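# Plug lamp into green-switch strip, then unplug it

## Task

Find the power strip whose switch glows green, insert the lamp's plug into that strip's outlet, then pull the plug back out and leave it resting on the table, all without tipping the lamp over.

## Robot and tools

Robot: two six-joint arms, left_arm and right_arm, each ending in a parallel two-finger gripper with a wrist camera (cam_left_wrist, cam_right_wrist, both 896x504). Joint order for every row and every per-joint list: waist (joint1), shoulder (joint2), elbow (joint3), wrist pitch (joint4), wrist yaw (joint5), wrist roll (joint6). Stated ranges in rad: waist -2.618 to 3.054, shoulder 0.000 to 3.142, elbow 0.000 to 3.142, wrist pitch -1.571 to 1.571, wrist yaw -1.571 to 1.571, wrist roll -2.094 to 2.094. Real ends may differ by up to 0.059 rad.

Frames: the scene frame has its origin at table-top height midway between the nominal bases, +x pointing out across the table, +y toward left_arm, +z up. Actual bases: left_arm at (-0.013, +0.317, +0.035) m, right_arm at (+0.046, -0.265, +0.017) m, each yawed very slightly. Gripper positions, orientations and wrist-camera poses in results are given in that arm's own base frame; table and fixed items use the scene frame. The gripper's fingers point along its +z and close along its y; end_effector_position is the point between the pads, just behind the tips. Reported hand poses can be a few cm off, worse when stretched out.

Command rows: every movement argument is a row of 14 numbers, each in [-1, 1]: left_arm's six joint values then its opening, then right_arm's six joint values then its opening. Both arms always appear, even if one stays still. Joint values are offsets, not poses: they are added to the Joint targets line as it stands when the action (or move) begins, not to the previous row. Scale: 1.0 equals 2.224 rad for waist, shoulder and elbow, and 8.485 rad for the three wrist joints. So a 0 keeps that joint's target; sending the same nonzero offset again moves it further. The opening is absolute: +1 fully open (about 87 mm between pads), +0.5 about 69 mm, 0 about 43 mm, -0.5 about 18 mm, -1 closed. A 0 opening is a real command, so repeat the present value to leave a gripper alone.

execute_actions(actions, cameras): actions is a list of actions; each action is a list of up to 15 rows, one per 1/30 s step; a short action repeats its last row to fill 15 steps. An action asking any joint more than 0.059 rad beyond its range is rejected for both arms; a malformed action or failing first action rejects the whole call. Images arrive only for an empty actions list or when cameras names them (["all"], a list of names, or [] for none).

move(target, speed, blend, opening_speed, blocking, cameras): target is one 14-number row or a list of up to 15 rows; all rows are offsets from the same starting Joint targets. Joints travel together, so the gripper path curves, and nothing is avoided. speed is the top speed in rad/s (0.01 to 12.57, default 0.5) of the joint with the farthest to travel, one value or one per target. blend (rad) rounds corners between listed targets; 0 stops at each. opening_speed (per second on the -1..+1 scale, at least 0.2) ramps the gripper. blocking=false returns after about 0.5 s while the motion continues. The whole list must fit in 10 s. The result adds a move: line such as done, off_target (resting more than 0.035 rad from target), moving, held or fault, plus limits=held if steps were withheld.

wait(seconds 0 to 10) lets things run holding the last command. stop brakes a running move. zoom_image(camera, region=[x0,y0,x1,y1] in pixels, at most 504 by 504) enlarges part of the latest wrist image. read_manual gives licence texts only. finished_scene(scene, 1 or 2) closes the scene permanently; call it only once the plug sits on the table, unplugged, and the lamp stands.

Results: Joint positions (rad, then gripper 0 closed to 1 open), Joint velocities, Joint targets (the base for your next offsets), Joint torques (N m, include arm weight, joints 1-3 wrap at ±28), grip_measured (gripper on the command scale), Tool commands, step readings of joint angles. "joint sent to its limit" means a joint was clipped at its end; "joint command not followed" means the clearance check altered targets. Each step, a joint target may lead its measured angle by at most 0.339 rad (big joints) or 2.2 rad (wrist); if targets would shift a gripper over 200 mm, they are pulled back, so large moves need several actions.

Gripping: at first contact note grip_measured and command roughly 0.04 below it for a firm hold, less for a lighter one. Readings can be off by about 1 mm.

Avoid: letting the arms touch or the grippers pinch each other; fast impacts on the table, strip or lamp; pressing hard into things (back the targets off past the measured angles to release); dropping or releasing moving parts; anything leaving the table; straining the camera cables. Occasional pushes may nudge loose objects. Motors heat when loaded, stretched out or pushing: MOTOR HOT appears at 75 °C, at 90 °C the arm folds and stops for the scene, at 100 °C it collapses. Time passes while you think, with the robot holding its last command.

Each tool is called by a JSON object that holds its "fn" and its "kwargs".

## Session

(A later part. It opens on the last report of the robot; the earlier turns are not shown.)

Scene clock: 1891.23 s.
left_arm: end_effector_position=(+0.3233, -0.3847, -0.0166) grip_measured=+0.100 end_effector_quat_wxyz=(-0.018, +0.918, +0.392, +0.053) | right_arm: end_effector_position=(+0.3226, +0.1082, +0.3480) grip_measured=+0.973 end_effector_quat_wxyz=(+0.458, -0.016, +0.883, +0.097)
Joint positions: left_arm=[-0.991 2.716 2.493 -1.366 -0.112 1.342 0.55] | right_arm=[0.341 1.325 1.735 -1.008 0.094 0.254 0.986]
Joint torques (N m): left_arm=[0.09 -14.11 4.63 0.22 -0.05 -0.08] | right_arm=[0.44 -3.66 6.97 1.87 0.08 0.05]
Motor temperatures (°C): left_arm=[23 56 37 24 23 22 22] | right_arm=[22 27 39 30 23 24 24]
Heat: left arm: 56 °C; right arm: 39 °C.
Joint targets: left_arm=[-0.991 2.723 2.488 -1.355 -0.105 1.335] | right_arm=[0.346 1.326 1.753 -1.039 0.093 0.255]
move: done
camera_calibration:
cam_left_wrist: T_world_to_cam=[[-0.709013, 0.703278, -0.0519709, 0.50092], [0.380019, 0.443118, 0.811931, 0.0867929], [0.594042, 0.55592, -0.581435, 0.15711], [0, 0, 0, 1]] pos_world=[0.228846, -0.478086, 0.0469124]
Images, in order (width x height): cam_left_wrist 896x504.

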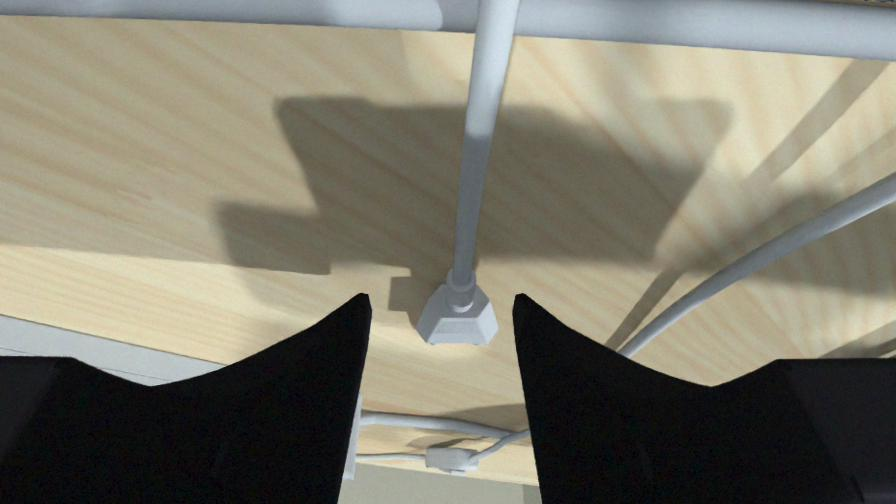

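{"fn": "move", "kwargs": {"target": [[0.0018,0,-0.0155,0.004,0,0,0.1,0,0,0,0,0,0,1],[0.0018,0,-0.0155,0.004,0,0,-0.95,0,0,0,0,0,0,1]], "speed": 0.2, "opening_speed": 0.6, "cameras": ["cam_left_wrist"]}}

{"fn": "zoom_image", "kwargs": {"camera": "cam_left_wrist", "region": [380, 240, 520, 410]}}

Scene clock: 1898.03 s.
left_arm: end_effector_position=(+0.3235, -0.3851, -0.0249) grip_measured=-0.717 end_effector_quat_wxyz=(-0.017, +0.918, +0.392, +0.054) | right_arm: end_effector_position=(+0.3226, +0.1082, +0.3480) grip_measured=+0.973 end_effector_quat_wxyz=(+0.458, -0.016, +0.883, +0.097)
Joint positions: left_arm=[-0.991 2.716 2.46 -1.331 -0.112 1.342 0.141] | right_arm=[0.341 1.325 1.735 -1.008 0.094 0.254 0.986]
Joint torques (N m): left_arm=[0.32 -14.17 4.42 0.25 -0.01 -0.04] | right_arm=[0.43 -3.6 6.99 1.88 0.11 0.08]
Motor temperatures (°C): left_arm=[23 58 37 24 23 22 22] | right_arm=[22 27 39 30 23 24 24]
Heat: left arm: 58 °C; right arm: 39 °C.
Joint targets: left_arm=[-0.987 2.723 2.453 -1.321 -0.105 1.334] | right_arm=[0.346 1.326 1.753 -1.039 0.093 0.255]
move: done
camera_calibration:
cam_left_wrist: T_world_to_cam=[[-0.709529, 0.702606, -0.0539679, 0.500715], [0.378724, 0.444797, 0.811618, 0.0947021], [0.594253, 0.555428, -0.58169, 0.152058], [0, 0, 0, 1]] pos_world=[0.229045, -0.478386, 0.038611]
Images, in order (width x height): cam_left_wrist 896x504.

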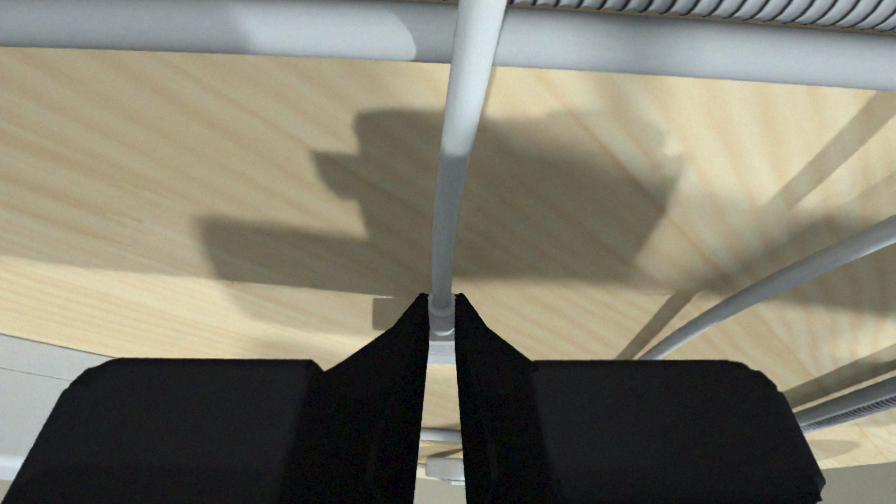

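Scaled by 2.965.

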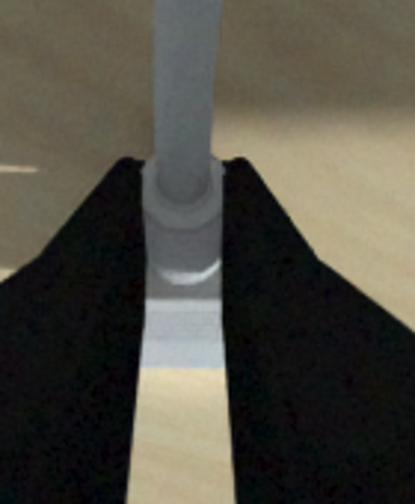

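{"fn": "move", "kwargs": {"target": [[0,0,0,0,0,0,0.1,0,0,0,0,0,0,1],[0.0058,0,0,0,0,0,0.1,0,0,0,0,0,0,1],[0.0058,0,0,0,0,0,-0.95,0,0,0,0,0,0,1]], "speed": 0.1, "opening_speed": 0.8, "cameras": ["cam_left_wrist"]}}

{"fn": "zoom_image", "kwargs": {"camera": "cam_left_wrist", "region": [380, 240, 520, 410]}}

Scene clock: 1912.47 s.
left_arm: end_effector_position=(+0.3277, -0.3817, -0.0250) grip_measured=-0.716 end_effector_quat_wxyz=(-0.017, +0.916, +0.397, +0.053) | right_arm: end_effector_position=(+0.3226, +0.1082, +0.3480) grip_measured=+0.973 end_effector_quat_wxyz=(+0.458, -0.016, +0.883, +0.097)
Joint positions: left_arm=[-0.98 2.716 2.46 -1.33 -0.111 1.342 0.142] | right_arm=[0.341 1.325 1.735 -1.008 0.094 0.254 0.986]
Joint torques (N m): left_arm=[0.54 -14.2 4.3 0.27 -0.02 -0.04] | right_arm=[0.47 -3.63 7.05 1.87 0.11 0.06]
Motor temperatures (°C): left_arm=[23 60 37 24 23 22 22] | right_arm=[22 27 39 30 23 24 24]
Heat: left arm: 60 °C; right arm: 39 °C.
Joint targets: left_arm=[-0.974 2.723 2.453 -1.321 -0.105 1.335] | right_arm=[0.346 1.326 1.753 -1.039 0.093 0.255]
move: done
camera_calibration:
cam_left_wrist: T_world_to_cam=[[-0.71723, 0.694698, -0.0545425, 0.500872], [0.373988, 0.449796, 0.811059, 0.0950635], [0.587974, 0.561318, -0.582416, 0.151945], [0, 0, 0, 1]] pos_world=[0.234349, -0.476003, 0.0387117]
Images, in order (width x height): cam_left_wrist 896x504.

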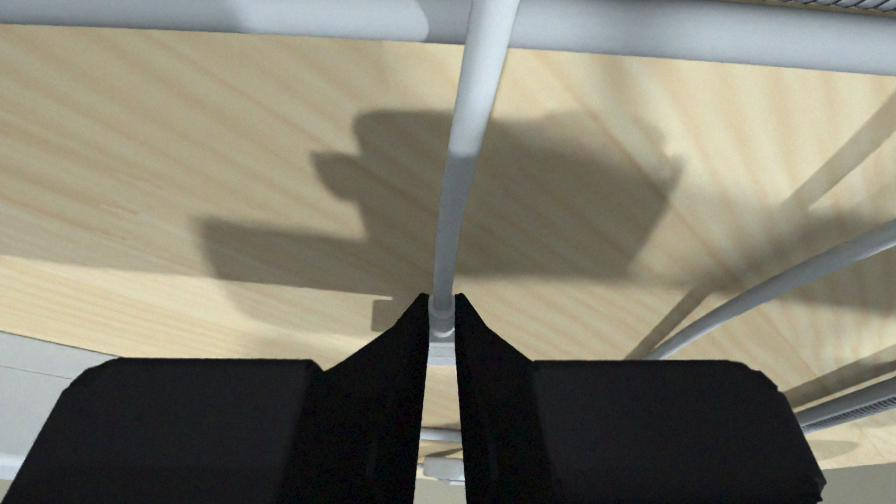

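Scaled by 2.965.

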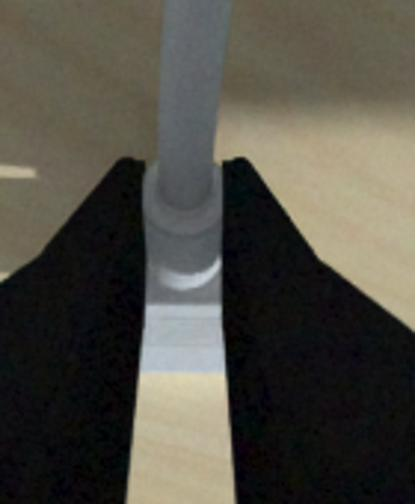

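{"fn": "move", "kwargs": {"target": [[0,0,0,0,0,0,0.15,0,0,0,0,0,0,1],[0.011,0,0,0,0,0,0.15,0,0,0,0,0,0,1]], "speed": 0.1, "opening_speed": 0.8, "cameras": ["cam_left_wrist"]}}

{"fn": "zoom_image", "kwargs": {"camera": "cam_left_wrist", "region": [340, 240, 550, 410]}}

Scene clock: 1924.30 s.
left_arm: end_effector_position=(+0.3378, -0.3728, -0.0250) grip_measured=+0.150 end_effector_quat_wxyz=(-0.018, +0.911, +0.410, +0.053) | right_arm: end_effector_position=(+0.3226, +0.1082, +0.3480) grip_measured=+0.973 end_effector_quat_wxyz=(+0.458, -0.016, +0.883, +0.097)
Joint positions: left_arm=[-0.954 2.716 2.46 -1.33 -0.111 1.342 0.575] | right_arm=[0.341 1.325 1.735 -1.008 0.094 0.254 0.986]
Joint torques (N m): left_arm=[0.64 -14.09 4.3 0.2 -0.06 -0.04] | right_arm=[0.42 -3.58 6.95 1.89 0.1 0.07]
Motor temperatures (°C): left_arm=[23 62 37 24 23 22 22] | right_arm=[22 27 39 30 23 24 24]
Heat: left arm: 62 °C; right arm: 39 °C.
Joint targets: left_arm=[-0.949 2.723 2.453 -1.321 -0.105 1.335] | right_arm=[0.346 1.326 1.753 -1.039 0.093 0.255]
move: done
camera_calibration:
cam_left_wrist: T_world_to_cam=[[-0.735523, 0.675299, -0.0545613, 0.50084], [0.361832, 0.459631, 0.81106, 0.0950639], [0.572786, 0.576811, -0.582414, 0.151933], [0, 0, 0, 1]] pos_world=[0.246957, -0.469547, 0.0387117]
Images, in order (width x height): cam_left_wrist 896x504.

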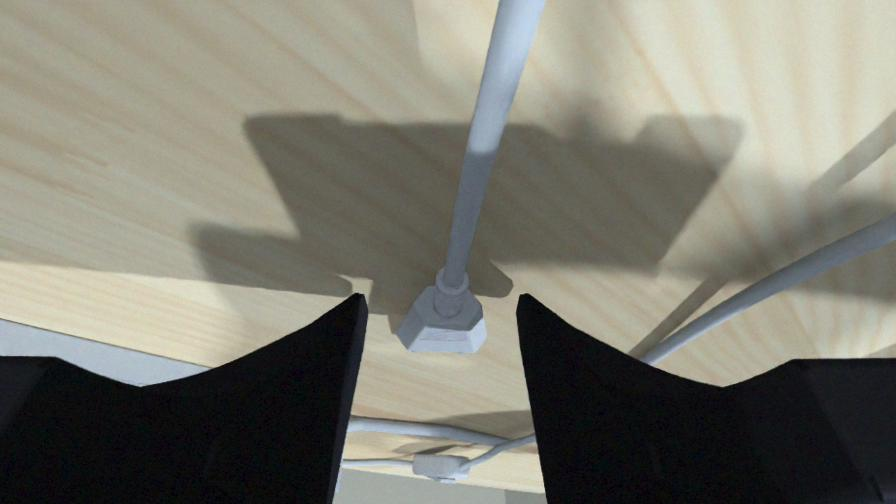

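Scaled by 2.400.

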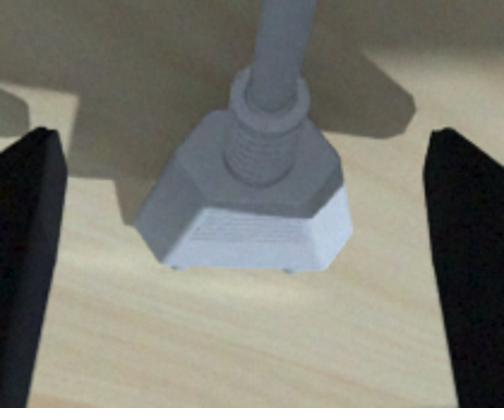

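{"fn": "move", "kwargs": {"target": [0,0,0,0,0,0,-0.95,0,0,0,0,0,0,1], "opening_speed": 0.8, "cameras": ["cam_left_wrist"]}}

{"fn": "zoom_image", "kwargs": {"camera": "cam_left_wrist", "region": [380, 240, 520, 410]}}

Scene clock: 1930.73 s.
left_arm: end_effector_position=(+0.3378, -0.3728, -0.0250) grip_measured=-0.355 end_effector_quat_wxyz=(-0.018, +0.911, +0.410, +0.053) | right_arm: end_effector_position=(+0.3226, +0.1082, +0.3480) grip_measured=+0.973 end_effector_quat_wxyz=(+0.458, -0.016, +0.883, +0.097)
Joint positions: left_arm=[-0.954 2.716 2.46 -1.33 -0.111 1.342 0.323] | right_arm=[0.341 1.325 1.735 -1.008 0.094 0.254 0.986]
Joint torques (N m): left_arm=[0.38 -14.02 4.51 0.22 -0.02 -0.03] | right_arm=[0.44 -3.56 6.99 1.86 0.11 0.05]
Motor temperatures (°C): left_arm=[23 62 37 24 23 22 22] | right_arm=[22 27 39 30 23 24 24]
Heat: left arm: 62 °C; right arm: 39 °C.
Joint targets: left_arm=[-0.949 2.723 2.453 -1.321 -0.105 1.335] | right_arm=[0.346 1.326 1.753 -1.039 0.093 0.255]
move: done
camera_calibration:
cam_left_wrist: T_world_to_cam=[[-0.735523, 0.675299, -0.0545613, 0.50084], [0.361832, 0.459631, 0.81106, 0.0950639], [0.572786, 0.576811, -0.582414, 0.151933], [0, 0, 0, 1]] pos_world=[0.246957, -0.469547, 0.0387117]
Images, in order (width x height): cam_left_wrist 896x504.

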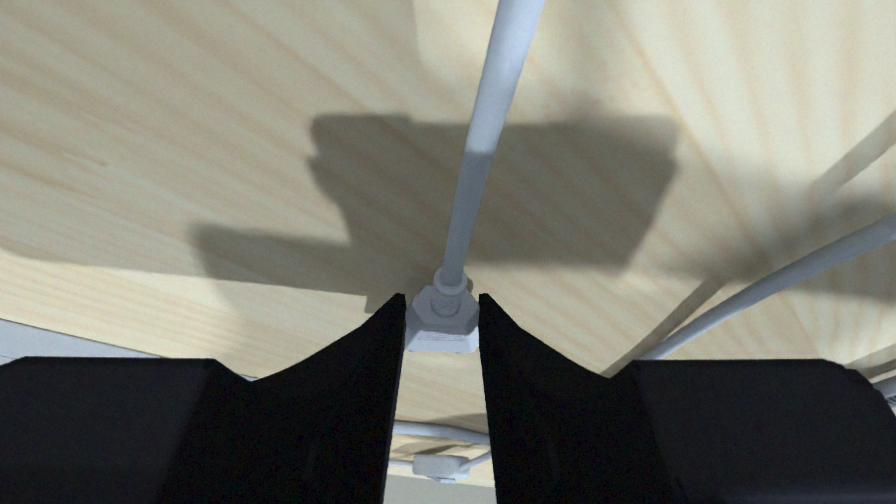

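Scaled by 2.965.

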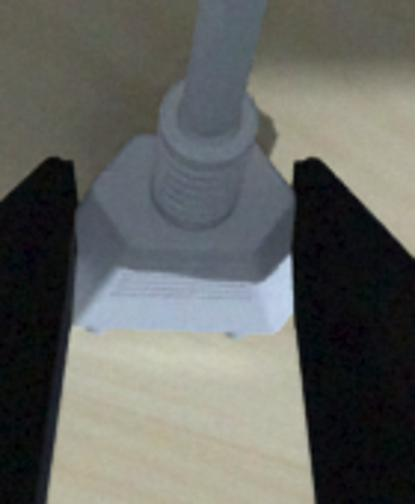

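{"fn": "move", "kwargs": {"target": [[0,0,0.054,-0.0141,0,0,-0.95,0,0,0,0,0,0,1],[0.022,-0.1902,-0.1362,-0.0093,0.0124,-0.0041,-0.95,0,0,0,0,0,0,1],[0.2648,-0.3251,-0.4735,0.2005,0.1397,-0.1338,-0.95,0,0,0,0,0,0,1],[0.2531,-0.0616,-0.2639,0.221,0.1395,-0.1332,-0.95,0,0,0,0,0,0,1]], "speed": [0.3,0.6,1.0,0.5], "blend": [0.03,0.05,0.05,0], "cameras": ["all"]}}

{"fn": "zoom_image", "kwargs": {"camera": "cam_left_wrist", "region": [380, 270, 520, 440]}}

Scene clock: 1957.30 s.
left_arm: end_effector_position=(+0.5168, -0.3679, +0.0540) grip_measured=-0.355 end_effector_quat_wxyz=(+0.497, +0.497, +0.554, -0.446) | right_arm: end_effector_position=(+0.3224, +0.1081, +0.3477) grip_measured=+0.973 end_effector_quat_wxyz=(+0.457, -0.017, +0.884, +0.097)
Joint positions: left_arm=[-0.38 2.584 1.839 0.518 1.073 0.2 0.323] | right_arm=[0.341 1.325 1.735 -1.01 0.094 0.254 0.986]
Joint torques (N m): left_arm=[-0.39 -14.69 7.49 1.67 0.06 0.05] | right_arm=[0.43 -3.56 7.04 1.88 0.11 0.06]
Motor temperatures (°C): left_arm=[23 63 37 25 23 22 23] | right_arm=[22 27 39 30 23 24 24]
Heat: left arm: 63 °C; right arm: 39 °C.
Joint targets: left_arm=[-0.386 2.586 1.866 0.554 1.079 0.205] | right_arm=[0.346 1.326 1.753 -1.039 0.093 0.255]
move: off_target (left_arm); left_arm: the wrist pitch is farthest, 0.036 rad from its target
camera_calibration:
cam_left_wrist: T_world_to_cam=[[-0.988464, -0.150591, -0.0161378, 0.45837], [-0.112591, 0.801911, -0.586738, 0.410573], [0.101299, -0.578153, -0.809616, -0.0763913], [0, 0, 0, 1]] pos_world=[0.507048, -0.304383, 0.186449]
cam_right_wrist: T_world_to_cam=[[0.134002, -0.978603, -0.156138, 0.116262], [-0.989475, -0.123445, -0.0754983, 0.377996], [0.0546085, 0.164611, -0.984846, 0.450478], [0, 0, 0, 1]] pos_world=[0.333838, 0.0862822, 0.490342]

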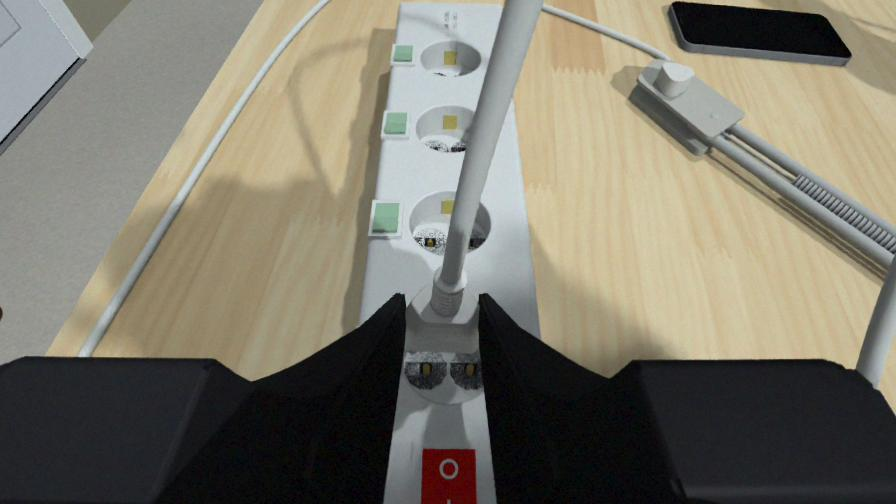

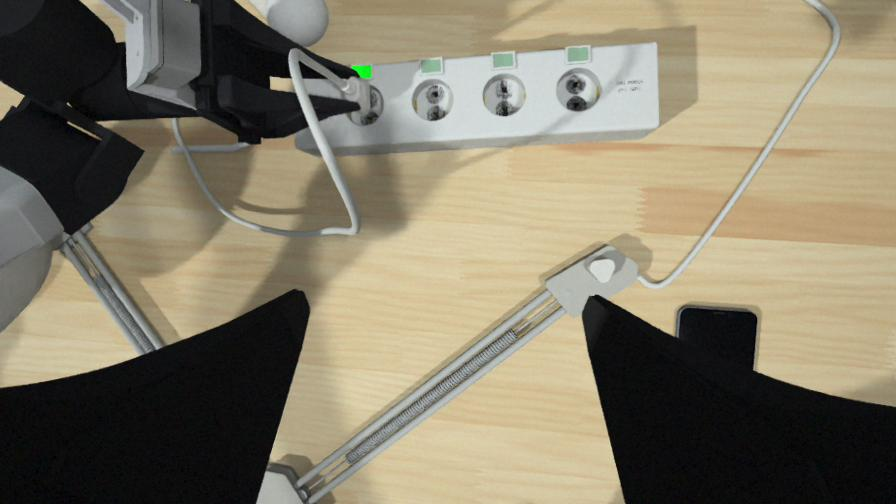

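Scaled by 2.965.

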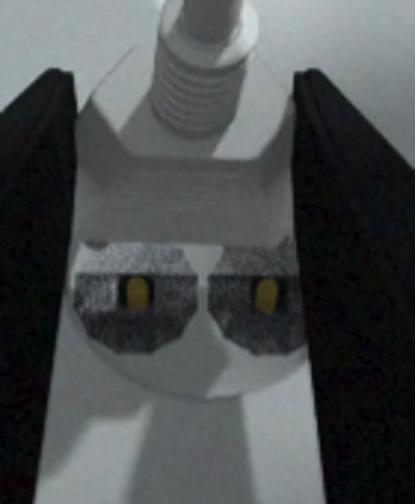

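{"fn": "move", "kwargs": {"target": [-0.003,0.0121,0.0153,-0.005,-0.0011,-0.013,-0.95,0,0,0,0,0,0,1], "speed": 0.2, "cameras": ["cam_left_wrist"]}}

{"fn": "zoom_image", "kwargs": {"camera": "cam_left_wrist", "region": [380, 270, 520, 440]}}

Scene clock: 1990.63 s.
left_arm: end_effector_position=(+0.5130, -0.3732, +0.0514) grip_measured=-0.355 end_effector_quat_wxyz=(+0.467, +0.467, +0.581, -0.475) | right_arm: end_effector_position=(+0.3224, +0.1081, +0.3477) grip_measured=+0.973 end_effector_quat_wxyz=(+0.457, -0.017, +0.884, +0.097)
Joint positions: left_arm=[-0.386 2.603 1.87 0.497 1.073 0.092 0.323] | right_arm=[0.341 1.325 1.735 -1.01 0.094 0.254 0.986]
Joint torques (N m): left_arm=[-0.32 -14.15 7.73 1.46 0 0.09] | right_arm=[0.49 -3.67 7.05 1.88 0.11 0.08]
Motor temperatures (°C): left_arm=[23 61 39 27 23 22 23] | right_arm=[22 27 39 30 23 24 24]
Heat: left arm: 61 °C; right arm: 39 °C.
Joint targets: left_arm=[-0.393 2.613 1.900 0.511 1.070 0.094] | right_arm=[0.346 1.326 1.753 -1.039 0.093 0.255]
move: done
camera_calibration:
cam_left_wrist: T_world_to_cam=[[-0.983004, -0.155174, 0.0981024, 0.443385], [-0.183239, 0.796589, -0.576082, 0.446626], [0.0112453, -0.584267, -0.811484, -0.0371418], [0, 0, 0, 1]] pos_world=[0.518106, -0.308676, 0.183656]
Images, in order (width x height): cam_left_wrist 896x504.

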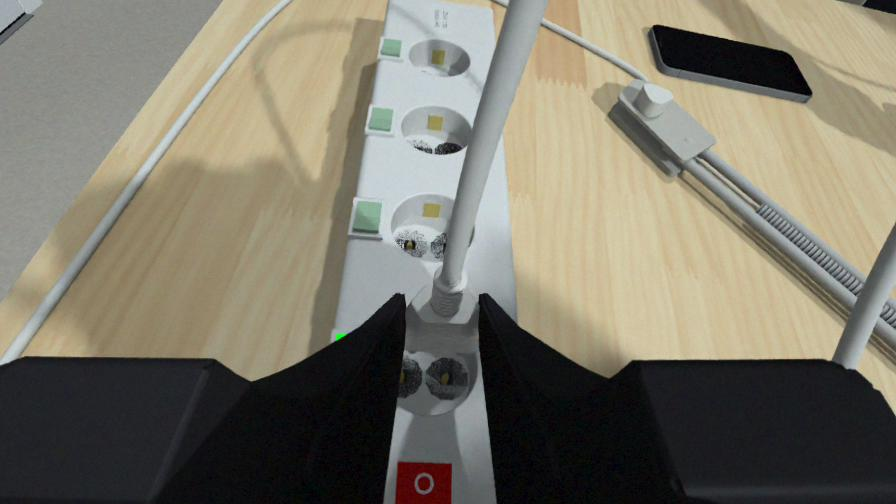

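Scaled by 2.965.

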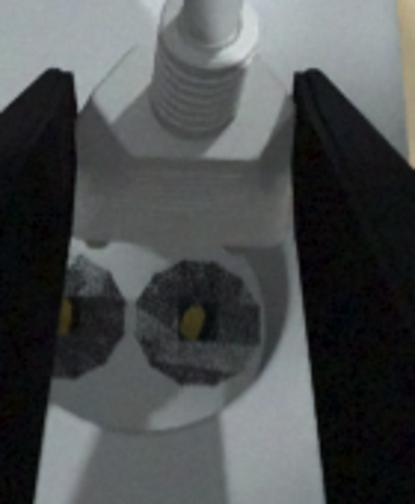

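{"fn": "move", "kwargs": {"target": [0.0126,0.0045,0.0067,-0.0013,0.0026,0,-0.95,0,0,0,0,0,0,1], "speed": 0.2, "cameras": ["cam_left_wrist"]}}

{"fn": "zoom_image", "kwargs": {"camera": "cam_left_wrist", "region": [400, 330, 485, 390]}}

Scene clock: 2000.53 s.
left_arm: end_effector_position=(+0.5187, -0.3664, +0.0511) grip_measured=-0.355 end_effector_quat_wxyz=(+0.468, +0.464, +0.583, -0.475) | right_arm: end_effector_position=(+0.3224, +0.1081, +0.3477) grip_measured=+0.973 end_effector_quat_wxyz=(+0.457, -0.017, +0.884, +0.097)
Joint positions: left_arm=[-0.372 2.612 1.886 0.487 1.082 0.091 0.323] | right_arm=[0.341 1.325 1.735 -1.01 0.094 0.254 0.986]
Joint torques (N m): left_arm=[0.61 -14.05 7.61 1.44 0.16 0.05] | right_arm=[0.49 -3.67 7.01 1.88 0.09 0.06]
Motor temperatures (°C): left_arm=[23 62 39 28 23 22 23] | right_arm=[22 27 39 30 23 24 24]
Heat: left arm: 62 °C; right arm: 39 °C.
Joint targets: left_arm=[-0.365 2.623 1.915 0.501 1.092 0.094] | right_arm=[0.346 1.326 1.753 -1.039 0.093 0.255]
move: done
camera_calibration:
cam_left_wrist: T_world_to_cam=[[-0.981485, -0.161784, 0.102531, 0.446596], [-0.191181, 0.794841, -0.575914, 0.445571], [0.0116782, -0.584853, -0.811055, -0.0339825], [0, 0, 0, 1]] pos_world=[0.523909, -0.301781, 0.183259]
Images, in order (width x height): cam_left_wrist 896x504.

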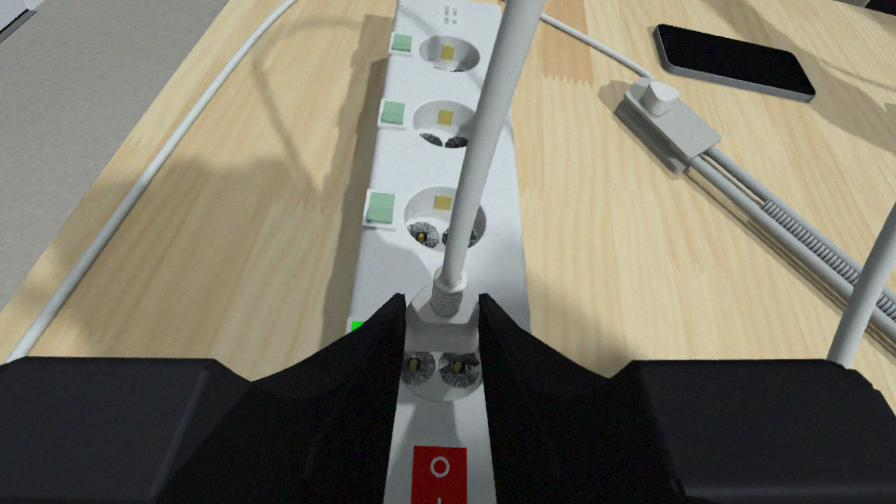

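Scaled by 5.929.

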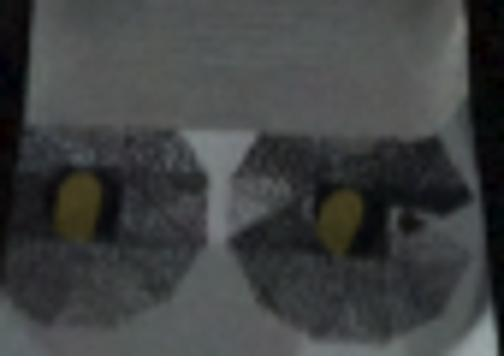

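{"fn": "move", "kwargs": {"target": [0.001,0.0103,0.001,0.004,0.0003,0,-1,0,0,0,0,0,0,1], "speed": 0.1, "cameras": ["cam_left_wrist"]}}

{"fn": "zoom_image", "kwargs": {"camera": "cam_left_wrist", "region": [400, 330, 485, 390]}}

Scene clock: 2010.13 s.
left_arm: end_effector_position=(+0.5178, -0.3651, +0.0393) grip_measured=-0.355 end_effector_quat_wxyz=(+0.462, +0.463, +0.586, -0.478) | right_arm: end_effector_position=(+0.3224, +0.1081, +0.3477) grip_measured=+0.973 end_effector_quat_wxyz=(+0.457, -0.017, +0.884, +0.097)
Joint positions: left_arm=[-0.369 2.634 1.886 0.496 1.087 0.09 0.323] | right_arm=[0.341 1.325 1.735 -1.01 0.094 0.254 0.986]
Joint torques (N m): left_arm=[0.61 -14.11 7.73 1.7 0.14 0.06] | right_arm=[0.46 -3.63 7.02 1.89 0.08 0.06]
Motor temperatures (°C): left_arm=[23 61 39 29 23 22 23] | right_arm=[22 27 39 30 23 24 24]
Heat: left arm: 61 °C; right arm: 39 °C.
Joint targets: left_arm=[-0.363 2.646 1.918 0.535 1.094 0.094] | right_arm=[0.346 1.326 1.753 -1.039 0.093 0.255]
move: off_target (left_arm); left_arm: the wrist pitch is farthest, 0.039 rad from its target
camera_calibration:
cam_left_wrist: T_world_to_cam=[[-0.980496, -0.159064, 0.115438, 0.447125], [-0.196535, 0.79736, -0.570606, 0.441], [-0.00128292, -0.582165, -0.81307, -0.0349891], [0, 0, 0, 1]] pos_world=[0.525031, -0.300883, 0.171573]
Images, in order (width x height): cam_left_wrist 896x504.

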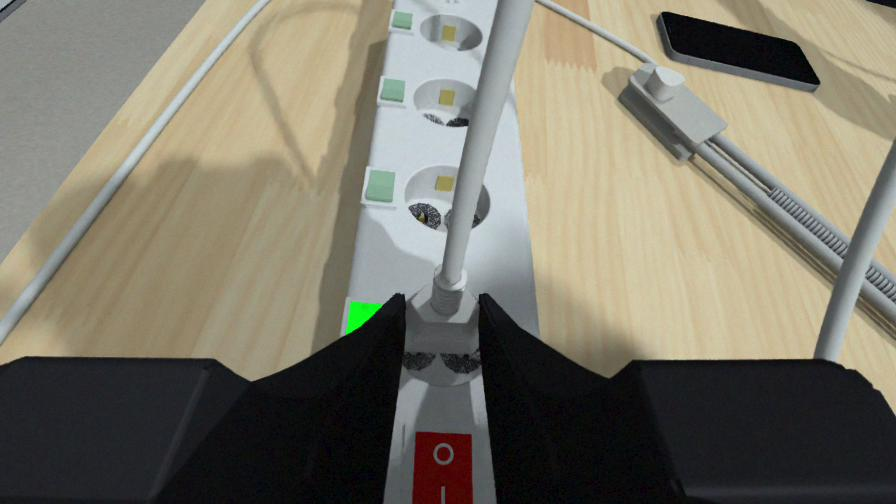

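Scaled by 5.929.

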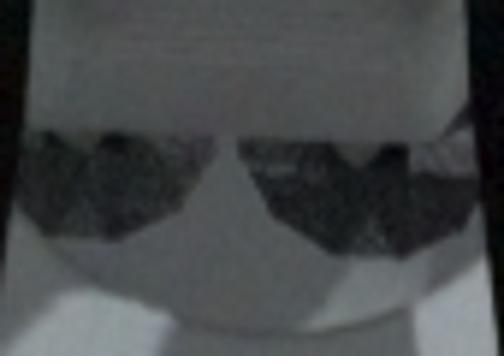

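{"fn": "move", "kwargs": {"target": [0,0.006,0.0018,0.0013,0,0,-1,0,0,0,0,0,0,1], "speed": 0.1, "cameras": ["cam_left_wrist"]}}

{"fn": "zoom_image", "kwargs": {"camera": "cam_left_wrist", "region": [400, 330, 485, 390]}}

Scene clock: 2016.20 s.
left_arm: end_effector_position=(+0.5177, -0.3660, +0.0381) grip_measured=-0.355 end_effector_quat_wxyz=(+0.463, +0.465, +0.581, -0.480) | right_arm: end_effector_position=(+0.3224, +0.1081, +0.3477) grip_measured=+0.973 end_effector_quat_wxyz=(+0.457, -0.017, +0.884, +0.097)
Joint positions: left_arm=[-0.369 2.645 1.893 0.51 1.097 0.087 0.323] | right_arm=[0.341 1.325 1.735 -1.01 0.094 0.254 0.986]
Joint torques (N m): left_arm=[0.65 -13.72 7.57 1.66 0.08 0.06] | right_arm=[0.44 -3.66 7.02 1.89 0.1 0.06]
Motor temperatures (°C): left_arm=[23 60 39 29 23 22 23] | right_arm=[22 27 39 30 23 24 24]
Heat: left arm: 60 °C; right arm: 39 °C.
Joint targets: left_arm=[-0.363 2.660 1.921 0.545 1.094 0.094] | right_arm=[0.346 1.326 1.753 -1.039 0.093 0.255]
move: off_target (left_arm); left_arm: the wrist pitch is farthest, 0.036 rad from its target
camera_calibration:
cam_left_wrist: T_world_to_cam=[[-0.982556, -0.149653, 0.110399, 0.451758], [-0.185962, 0.795428, -0.576812, 0.435071], [-0.00149282, -0.58728, -0.809382, -0.0383211], [0, 0, 0, 1]] pos_world=[0.524726, -0.300966, 0.170065]
Images, in order (width x height): cam_left_wrist 896x504.

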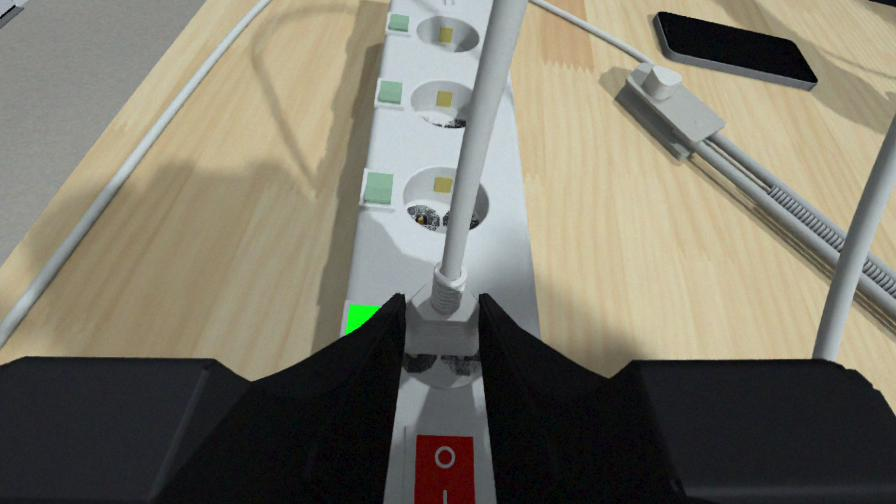

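Scaled by 5.929.

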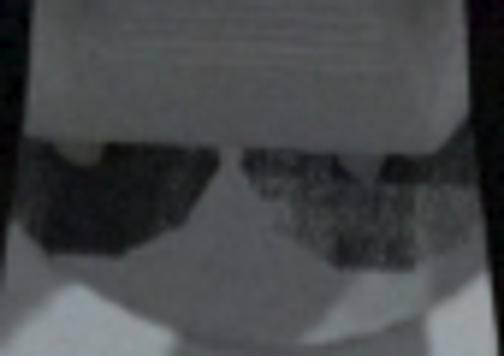

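{"fn": "move", "kwargs": {"target": [[0,-0.036,0,0,0,0,-1,0,0,0,0,0,0,1],[0,-0.036,-0.0184,0.0003,0,0,-1,0,0,0,0,0,0,1],[0,0.001,-0.0184,0.0003,0,0,-1,0,0,0,0,0,0,1]], "speed": 0.1, "cameras": ["cam_left_wrist"]}}

{"fn": "zoom_image", "kwargs": {"camera": "cam_left_wrist", "region": [400, 330, 485, 390]}}

Scene clock: 2026.87 s.
left_arm: end_effector_position=(+0.5170, -0.3658, +0.0369) grip_measured=-0.355 end_effector_quat_wxyz=(+0.465, +0.466, +0.580, -0.480) | right_arm: end_effector_position=(+0.3224, +0.1081, +0.3477) grip_measured=+0.973 end_effector_quat_wxyz=(+0.457, -0.017, +0.884, +0.097)
Joint positions: left_arm=[-0.369 2.645 1.887 0.521 1.098 0.087 0.323] | right_arm=[0.341 1.325 1.735 -1.01 0.094 0.254 0.986]
Joint torques (N m): left_arm=[0.75 -13.59 4.92 1.59 0.03 0.09] | right_arm=[0.49 -3.66 6.99 1.88 0.11 0.07]
Motor temperatures (°C): left_arm=[23 59 40 30 23 22 23] | right_arm=[22 27 39 30 23 24 24]
Heat: left arm: 59 °C; right arm: 39 °C.
Joint targets: left_arm=[-0.363 2.662 1.880 0.548 1.094 0.094] | right_arm=[0.346 1.326 1.753 -1.039 0.093 0.255]
move: done
camera_calibration:
cam_left_wrist: T_world_to_cam=[[-0.983146, -0.148029, 0.107293, 0.452194], [-0.182823, 0.794687, -0.578834, 0.432289], [0.000419497, -0.588694, -0.808356, -0.0408799], [0, 0, 0, 1]] pos_world=[0.523622, -0.300663, 0.168661]
Images, in order (width x height): cam_left_wrist 896x504.

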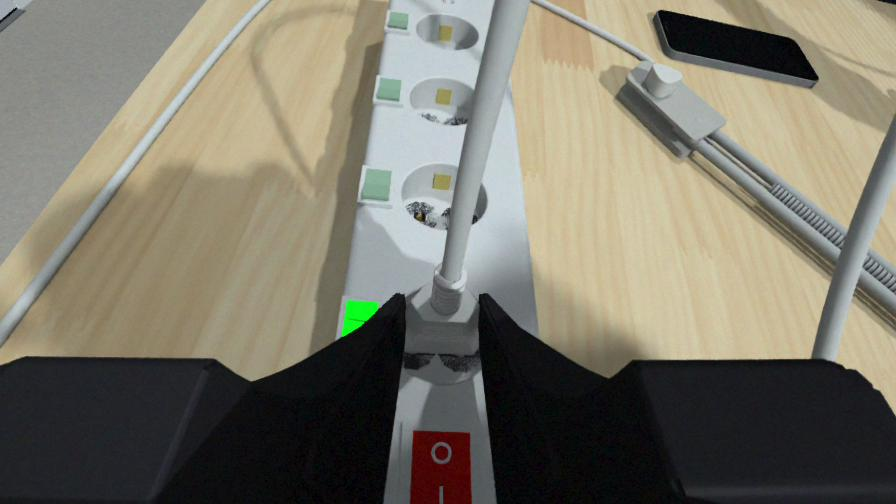

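Scaled by 5.929.

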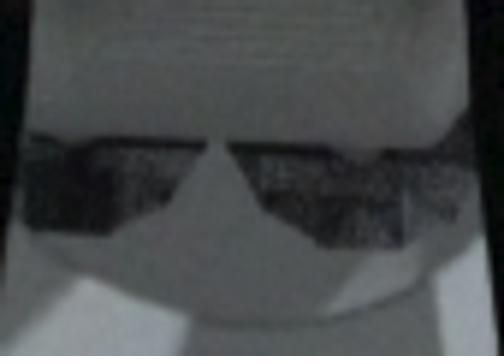

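{"fn": "move", "kwargs": {"target": [0,0.009,0.003,-0.0015,0,0,-1,0,0,0,0,0,0,1], "speed": 0.1, "cameras": ["cam_left_wrist"]}}

{"fn": "zoom_image", "kwargs": {"camera": "cam_left_wrist", "region": [400, 330, 485, 390]}}

Scene clock: 2033.47 s.
left_arm: end_effector_position=(+0.5167, -0.3662, +0.0356) grip_measured=-0.355 end_effector_quat_wxyz=(+0.466, +0.468, +0.576, -0.481) | right_arm: end_effector_position=(+0.3224, +0.1081, +0.3477) grip_measured=+0.973 end_effector_quat_wxyz=(+0.457, -0.017, +0.884, +0.097)
Joint positions: left_arm=[-0.369 2.651 1.887 0.537 1.104 0.087 0.323] | right_arm=[0.341 1.325 1.735 -1.01 0.094 0.254 0.986]
Joint torques (N m): left_arm=[0.5 -12.31 5.42 1.36 -0.06 0.06] | right_arm=[0.49 -3.64 7.04 1.89 0.09 0.06]
Motor temperatures (°C): left_arm=[23 59 39 30 23 22 23] | right_arm=[22 27 39 30 23 24 24]
Heat: left arm: 59 °C; right arm: 39 °C.
Joint targets: left_arm=[-0.363 2.682 1.887 0.535 1.094 0.094] | right_arm=[0.346 1.326 1.753 -1.039 0.093 0.255]
move: done
camera_calibration:
cam_left_wrist: T_world_to_cam=[[-0.98466, -0.142462, 0.100745, 0.454955], [-0.174454, 0.792971, -0.583749, 0.426996], [0.00327379, -0.59237, -0.80566, -0.0450219], [0, 0, 0, 1]] pos_world=[0.522614, -0.300451, 0.167152]
Images, in order (width x height): cam_left_wrist 896x504.

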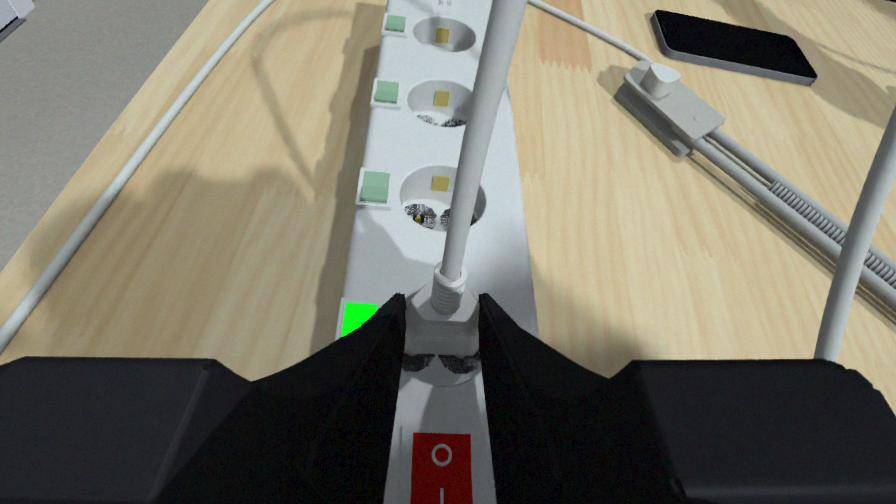

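Scaled by 5.929.

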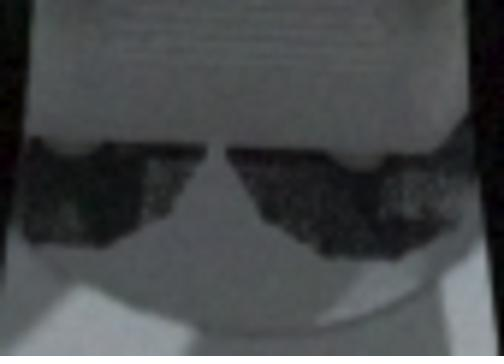

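{"fn": "move", "kwargs": {"target": [[0,-0.04,0,0,0,0,-1,0,0,0,0,0,0,1],[-0.0064,-0.04,0,0,0,0,-1,0,0,0,0,0,0,1],[-0.0064,-0.006,0,0,0,0,-1,0,0,0,0,0,0,1]], "speed": 0.1, "cameras": ["cam_left_wrist"]}}

{"fn": "zoom_image", "kwargs": {"camera": "cam_left_wrist", "region": [400, 330, 485, 390]}}

Scene clock: 2047.87 s.
left_arm: end_effector_position=(+0.5167, -0.3660, +0.0366) grip_measured=-0.355 end_effector_quat_wxyz=(+0.465, +0.467, +0.579, -0.481) | right_arm: end_effector_position=(+0.3224, +0.1081, +0.3477) grip_measured=+0.973 end_effector_quat_wxyz=(+0.457, -0.017, +0.884, +0.097)
Joint positions: left_arm=[-0.369 2.647 1.887 0.525 1.101 0.087 0.323] | right_arm=[0.341 1.325 1.735 -1.01 0.094 0.254 0.986]
Joint torques (N m): left_arm=[-0.47 -13.11 5.45 1.47 -0.02 0.1] | right_arm=[0.39 -3.62 7.01 1.89 0.09 0.07]
Motor temperatures (°C): left_arm=[23 59 38 29 23 22 23] | right_arm=[22 27 39 30 23 24 24]
Heat: left arm: 59 °C; right arm: 39 °C.
Joint targets: left_arm=[-0.377 2.668 1.887 0.535 1.094 0.094] | right_arm=[0.346 1.326 1.753 -1.039 0.093 0.255]
move: done
camera_calibration:
cam_left_wrist: T_world_to_cam=[[-0.983586, -0.145748, 0.106379, 0.453016], [-0.180441, 0.794313, -0.580094, 0.43083], [0.000048811, -0.589767, -0.807573, -0.0413229], [0, 0, 0, 1]] pos_world=[0.523322, -0.300559, 0.168359]
Images, in order (width x height): cam_left_wrist 896x504.

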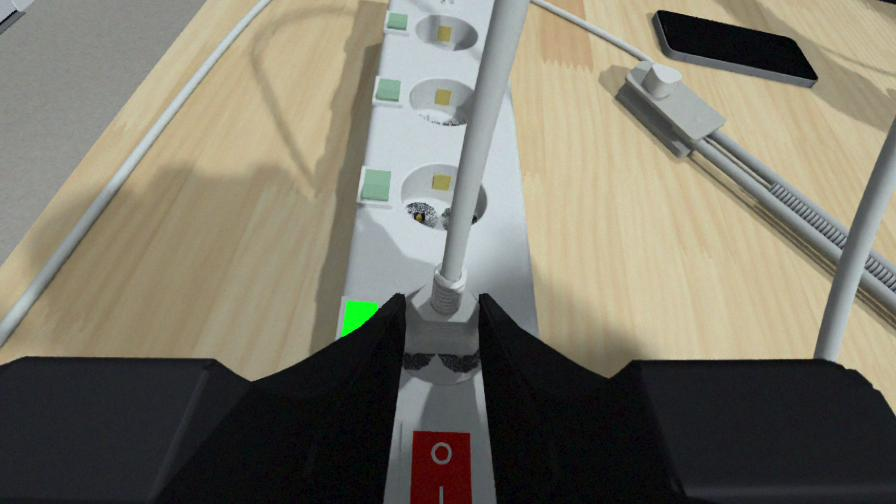

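Scaled by 5.929.

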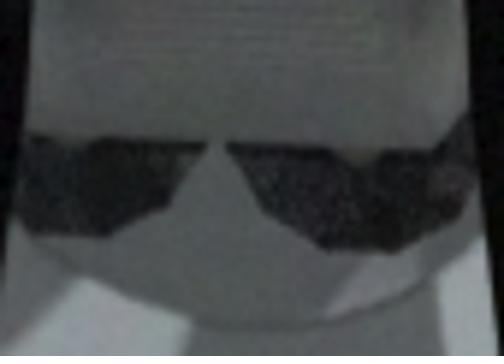

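{"fn": "move", "kwargs": {"target": [[0,-0.03,0,0,0,0,-1,0,0,0,0,0,0,1],[-0.004,-0.03,0,0,0,0,-1,0,0,0,0,0,0,1],[-0.004,0.006,0,0,0,0,-1,0,0,0,0,0,0,1]], "speed": 0.1, "cameras": ["cam_left_wrist"]}}

{"fn": "zoom_image", "kwargs": {"camera": "cam_left_wrist", "region": [400, 330, 485, 390]}}

Scene clock: 2054.33 s.
left_arm: end_effector_position=(+0.5162, -0.3683, +0.0357) grip_measured=-0.355 end_effector_quat_wxyz=(+0.467, +0.469, +0.576, -0.480) | right_arm: end_effector_position=(+0.3224, +0.1081, +0.3477) grip_measured=+0.973 end_effector_quat_wxyz=(+0.457, -0.017, +0.884, +0.097)
Joint positions: left_arm=[-0.373 2.651 1.887 0.538 1.098 0.087 0.323] | right_arm=[0.341 1.325 1.735 -1.01 0.094 0.254 0.986]
Joint torques (N m): left_arm=[-0.9 -12.27 5.41 1.31 0 0.07] | right_arm=[0.44 -3.59 7.06 1.87 0.11 0.08]
Motor temperatures (°C): left_arm=[23 60 38 30 23 22 23] | right_arm=[22 27 39 30 23 24 24]
Heat: left arm: 60 °C; right arm: 39 °C.
Joint targets: left_arm=[-0.386 2.682 1.887 0.535 1.094 0.094] | right_arm=[0.346 1.326 1.753 -1.039 0.093 0.255]
move: done
camera_calibration:
cam_left_wrist: T_world_to_cam=[[-0.984684, -0.143867, 0.0984849, 0.453819], [-0.174248, 0.793054, -0.583698, 0.428489], [0.00587089, -0.591919, -0.805976, -0.047351], [0, 0, 0, 1]] pos_world=[0.52181, -0.302553, 0.16725]
Images, in order (width x height): cam_left_wrist 896x504.

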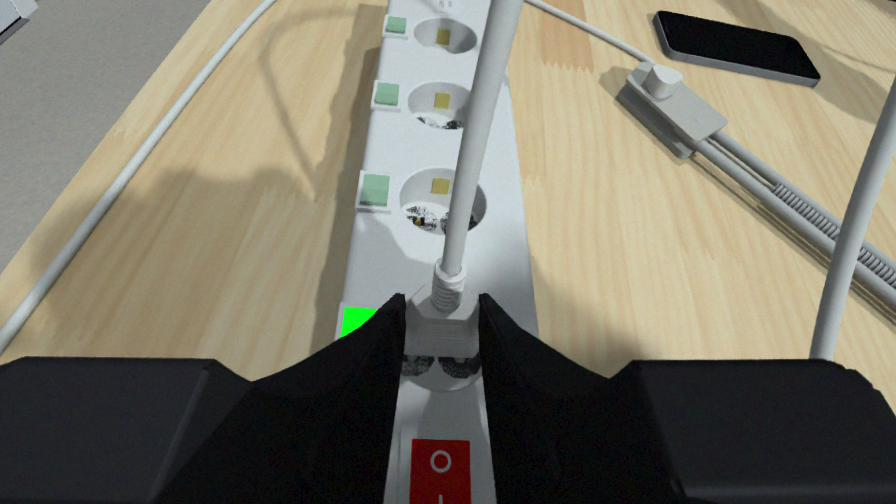

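Scaled by 5.929.

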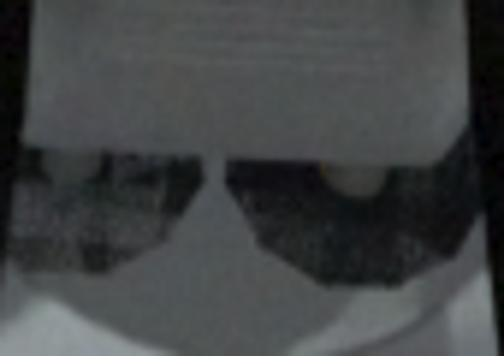

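{"fn": "move", "kwargs": {"target": [[-0.003,-0.001,0.0028,0,0,0,-1,0,0,0,0,0,0,1],[-0.006,0,0.0028,0,0,0,-1,0,0,0,0,0,0,1]], "speed": 0.03, "cameras": ["cam_left_wrist"]}}

{"fn": "zoom_image", "kwargs": {"camera": "cam_left_wrist", "region": [400, 330, 485, 390]}}

Scene clock: 2062.67 s.
left_arm: end_effector_position=(+0.5142, -0.3722, +0.0358) grip_measured=-0.355 end_effector_quat_wxyz=(+0.467, +0.470, +0.575, -0.481) | right_arm: end_effector_position=(+0.3224, +0.1081, +0.3477) grip_measured=+0.973 end_effector_quat_wxyz=(+0.457, -0.017, +0.884, +0.097)
Joint positions: left_arm=[-0.381 2.651 1.887 0.54 1.094 0.087 0.323] | right_arm=[0.341 1.325 1.735 -1.01 0.094 0.254 0.986]
Joint torques (N m): left_arm=[-1.35 -12.12 5.9 1.3 0.04 0.08] | right_arm=[0.47 -3.64 7.05 1.89 0.09 0.06]
Motor temperatures (°C): left_arm=[23 59 38 29 23 22 23] | right_arm=[22 27 39 30 23 24 24]
Heat: left arm: 59 °C; right arm: 39 °C.
Joint targets: left_arm=[-0.399 2.682 1.893 0.535 1.094 0.094] | right_arm=[0.346 1.326 1.753 -1.039 0.093 0.255]
move: done
camera_calibration:
cam_left_wrist: T_world_to_cam=[[-0.985413, -0.140008, 0.0967378, 0.45311], [-0.170106, 0.793848, -0.58384, 0.42954], [0.00494703, -0.591779, -0.806085, -0.0490039], [0, 0, 0, 1]] pos_world=[0.51981, -0.30655, 0.167449]
Images, in order (width x height): cam_left_wrist 896x504.

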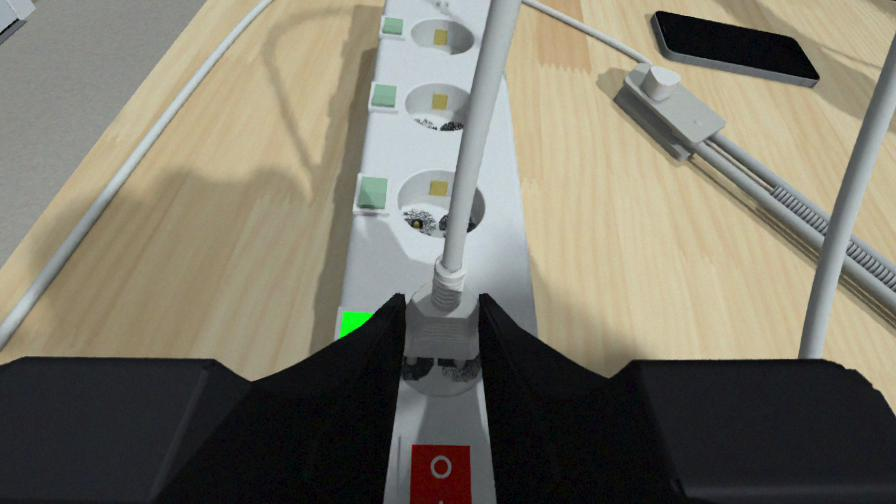

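Scaled by 5.929.

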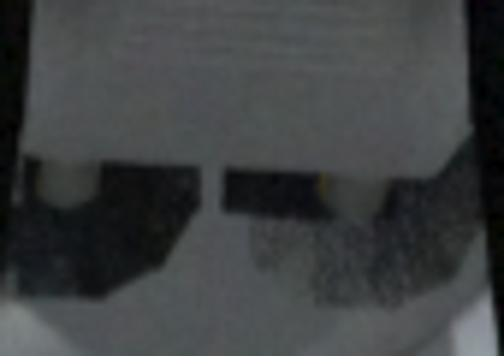

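{"fn": "move", "kwargs": {"target": [[0,-0.042,0,0,0,0,-1,0,0,0,0,0,0,1],[0.0146,-0.042,0.0142,0.0005,0,0,-1,0,0,0,0,0,0,1],[0.0146,-0.0055,0.0142,0.0005,0,0,-1,0,0,0,0,0,0,1]], "speed": 0.1, "cameras": ["cam_left_wrist"]}}

{"fn": "zoom_image", "kwargs": {"camera": "cam_left_wrist", "region": [400, 330, 485, 390]}}

Scene clock: 2076.63 s.
left_arm: end_effector_position=(+0.5166, -0.3694, +0.0372) grip_measured=-0.355 end_effector_quat_wxyz=(+0.463, +0.467, +0.579, -0.482) | right_arm: end_effector_position=(+0.3224, +0.1081, +0.3477) grip_measured=+0.973 end_effector_quat_wxyz=(+0.457, -0.017, +0.884, +0.097)
Joint positions: left_arm=[-0.375 2.651 1.9 0.514 1.098 0.087 0.323] | right_arm=[0.341 1.325 1.735 -1.01 0.094 0.254 0.986]
Joint torques (N m): left_arm=[0.58 -13.42 7.51 1.61 0.05 0.11] | right_arm=[0.46 -3.63 7.04 1.89 0.1 0.08]
Motor temperatures (°C): left_arm=[23 58 38 29 23 22 23] | right_arm=[22 27 39 30 23 24 24]
Heat: left arm: 58 °C; right arm: 39 °C.
Joint targets: left_arm=[-0.367 2.669 1.925 0.540 1.094 0.094] | right_arm=[0.346 1.326 1.753 -1.039 0.093 0.255]
move: done
camera_calibration:
cam_left_wrist: T_world_to_cam=[[-0.98382, -0.143192, 0.10768, 0.453294], [-0.17914, 0.795573, -0.578769, 0.433633], [-0.00279253, -0.588694, -0.808351, -0.0410732], [0, 0, 0, 1]] pos_world=[0.523525, -0.304258, 0.168961]
Images, in order (width x height): cam_left_wrist 896x504.

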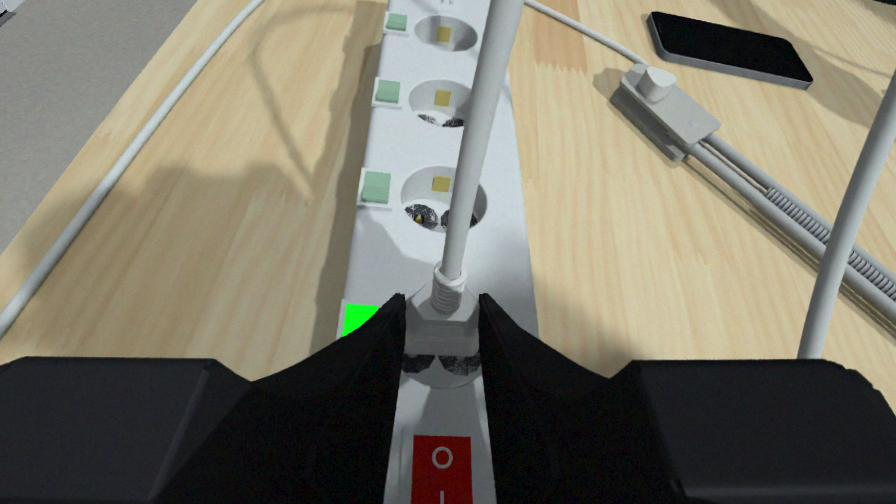

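Scaled by 5.929.

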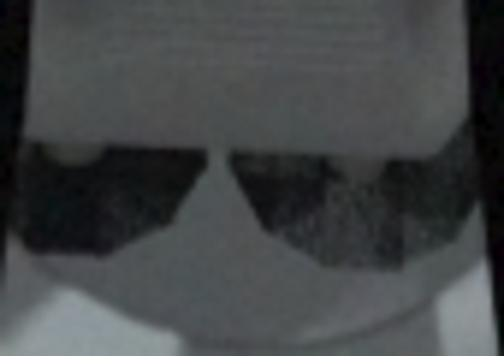

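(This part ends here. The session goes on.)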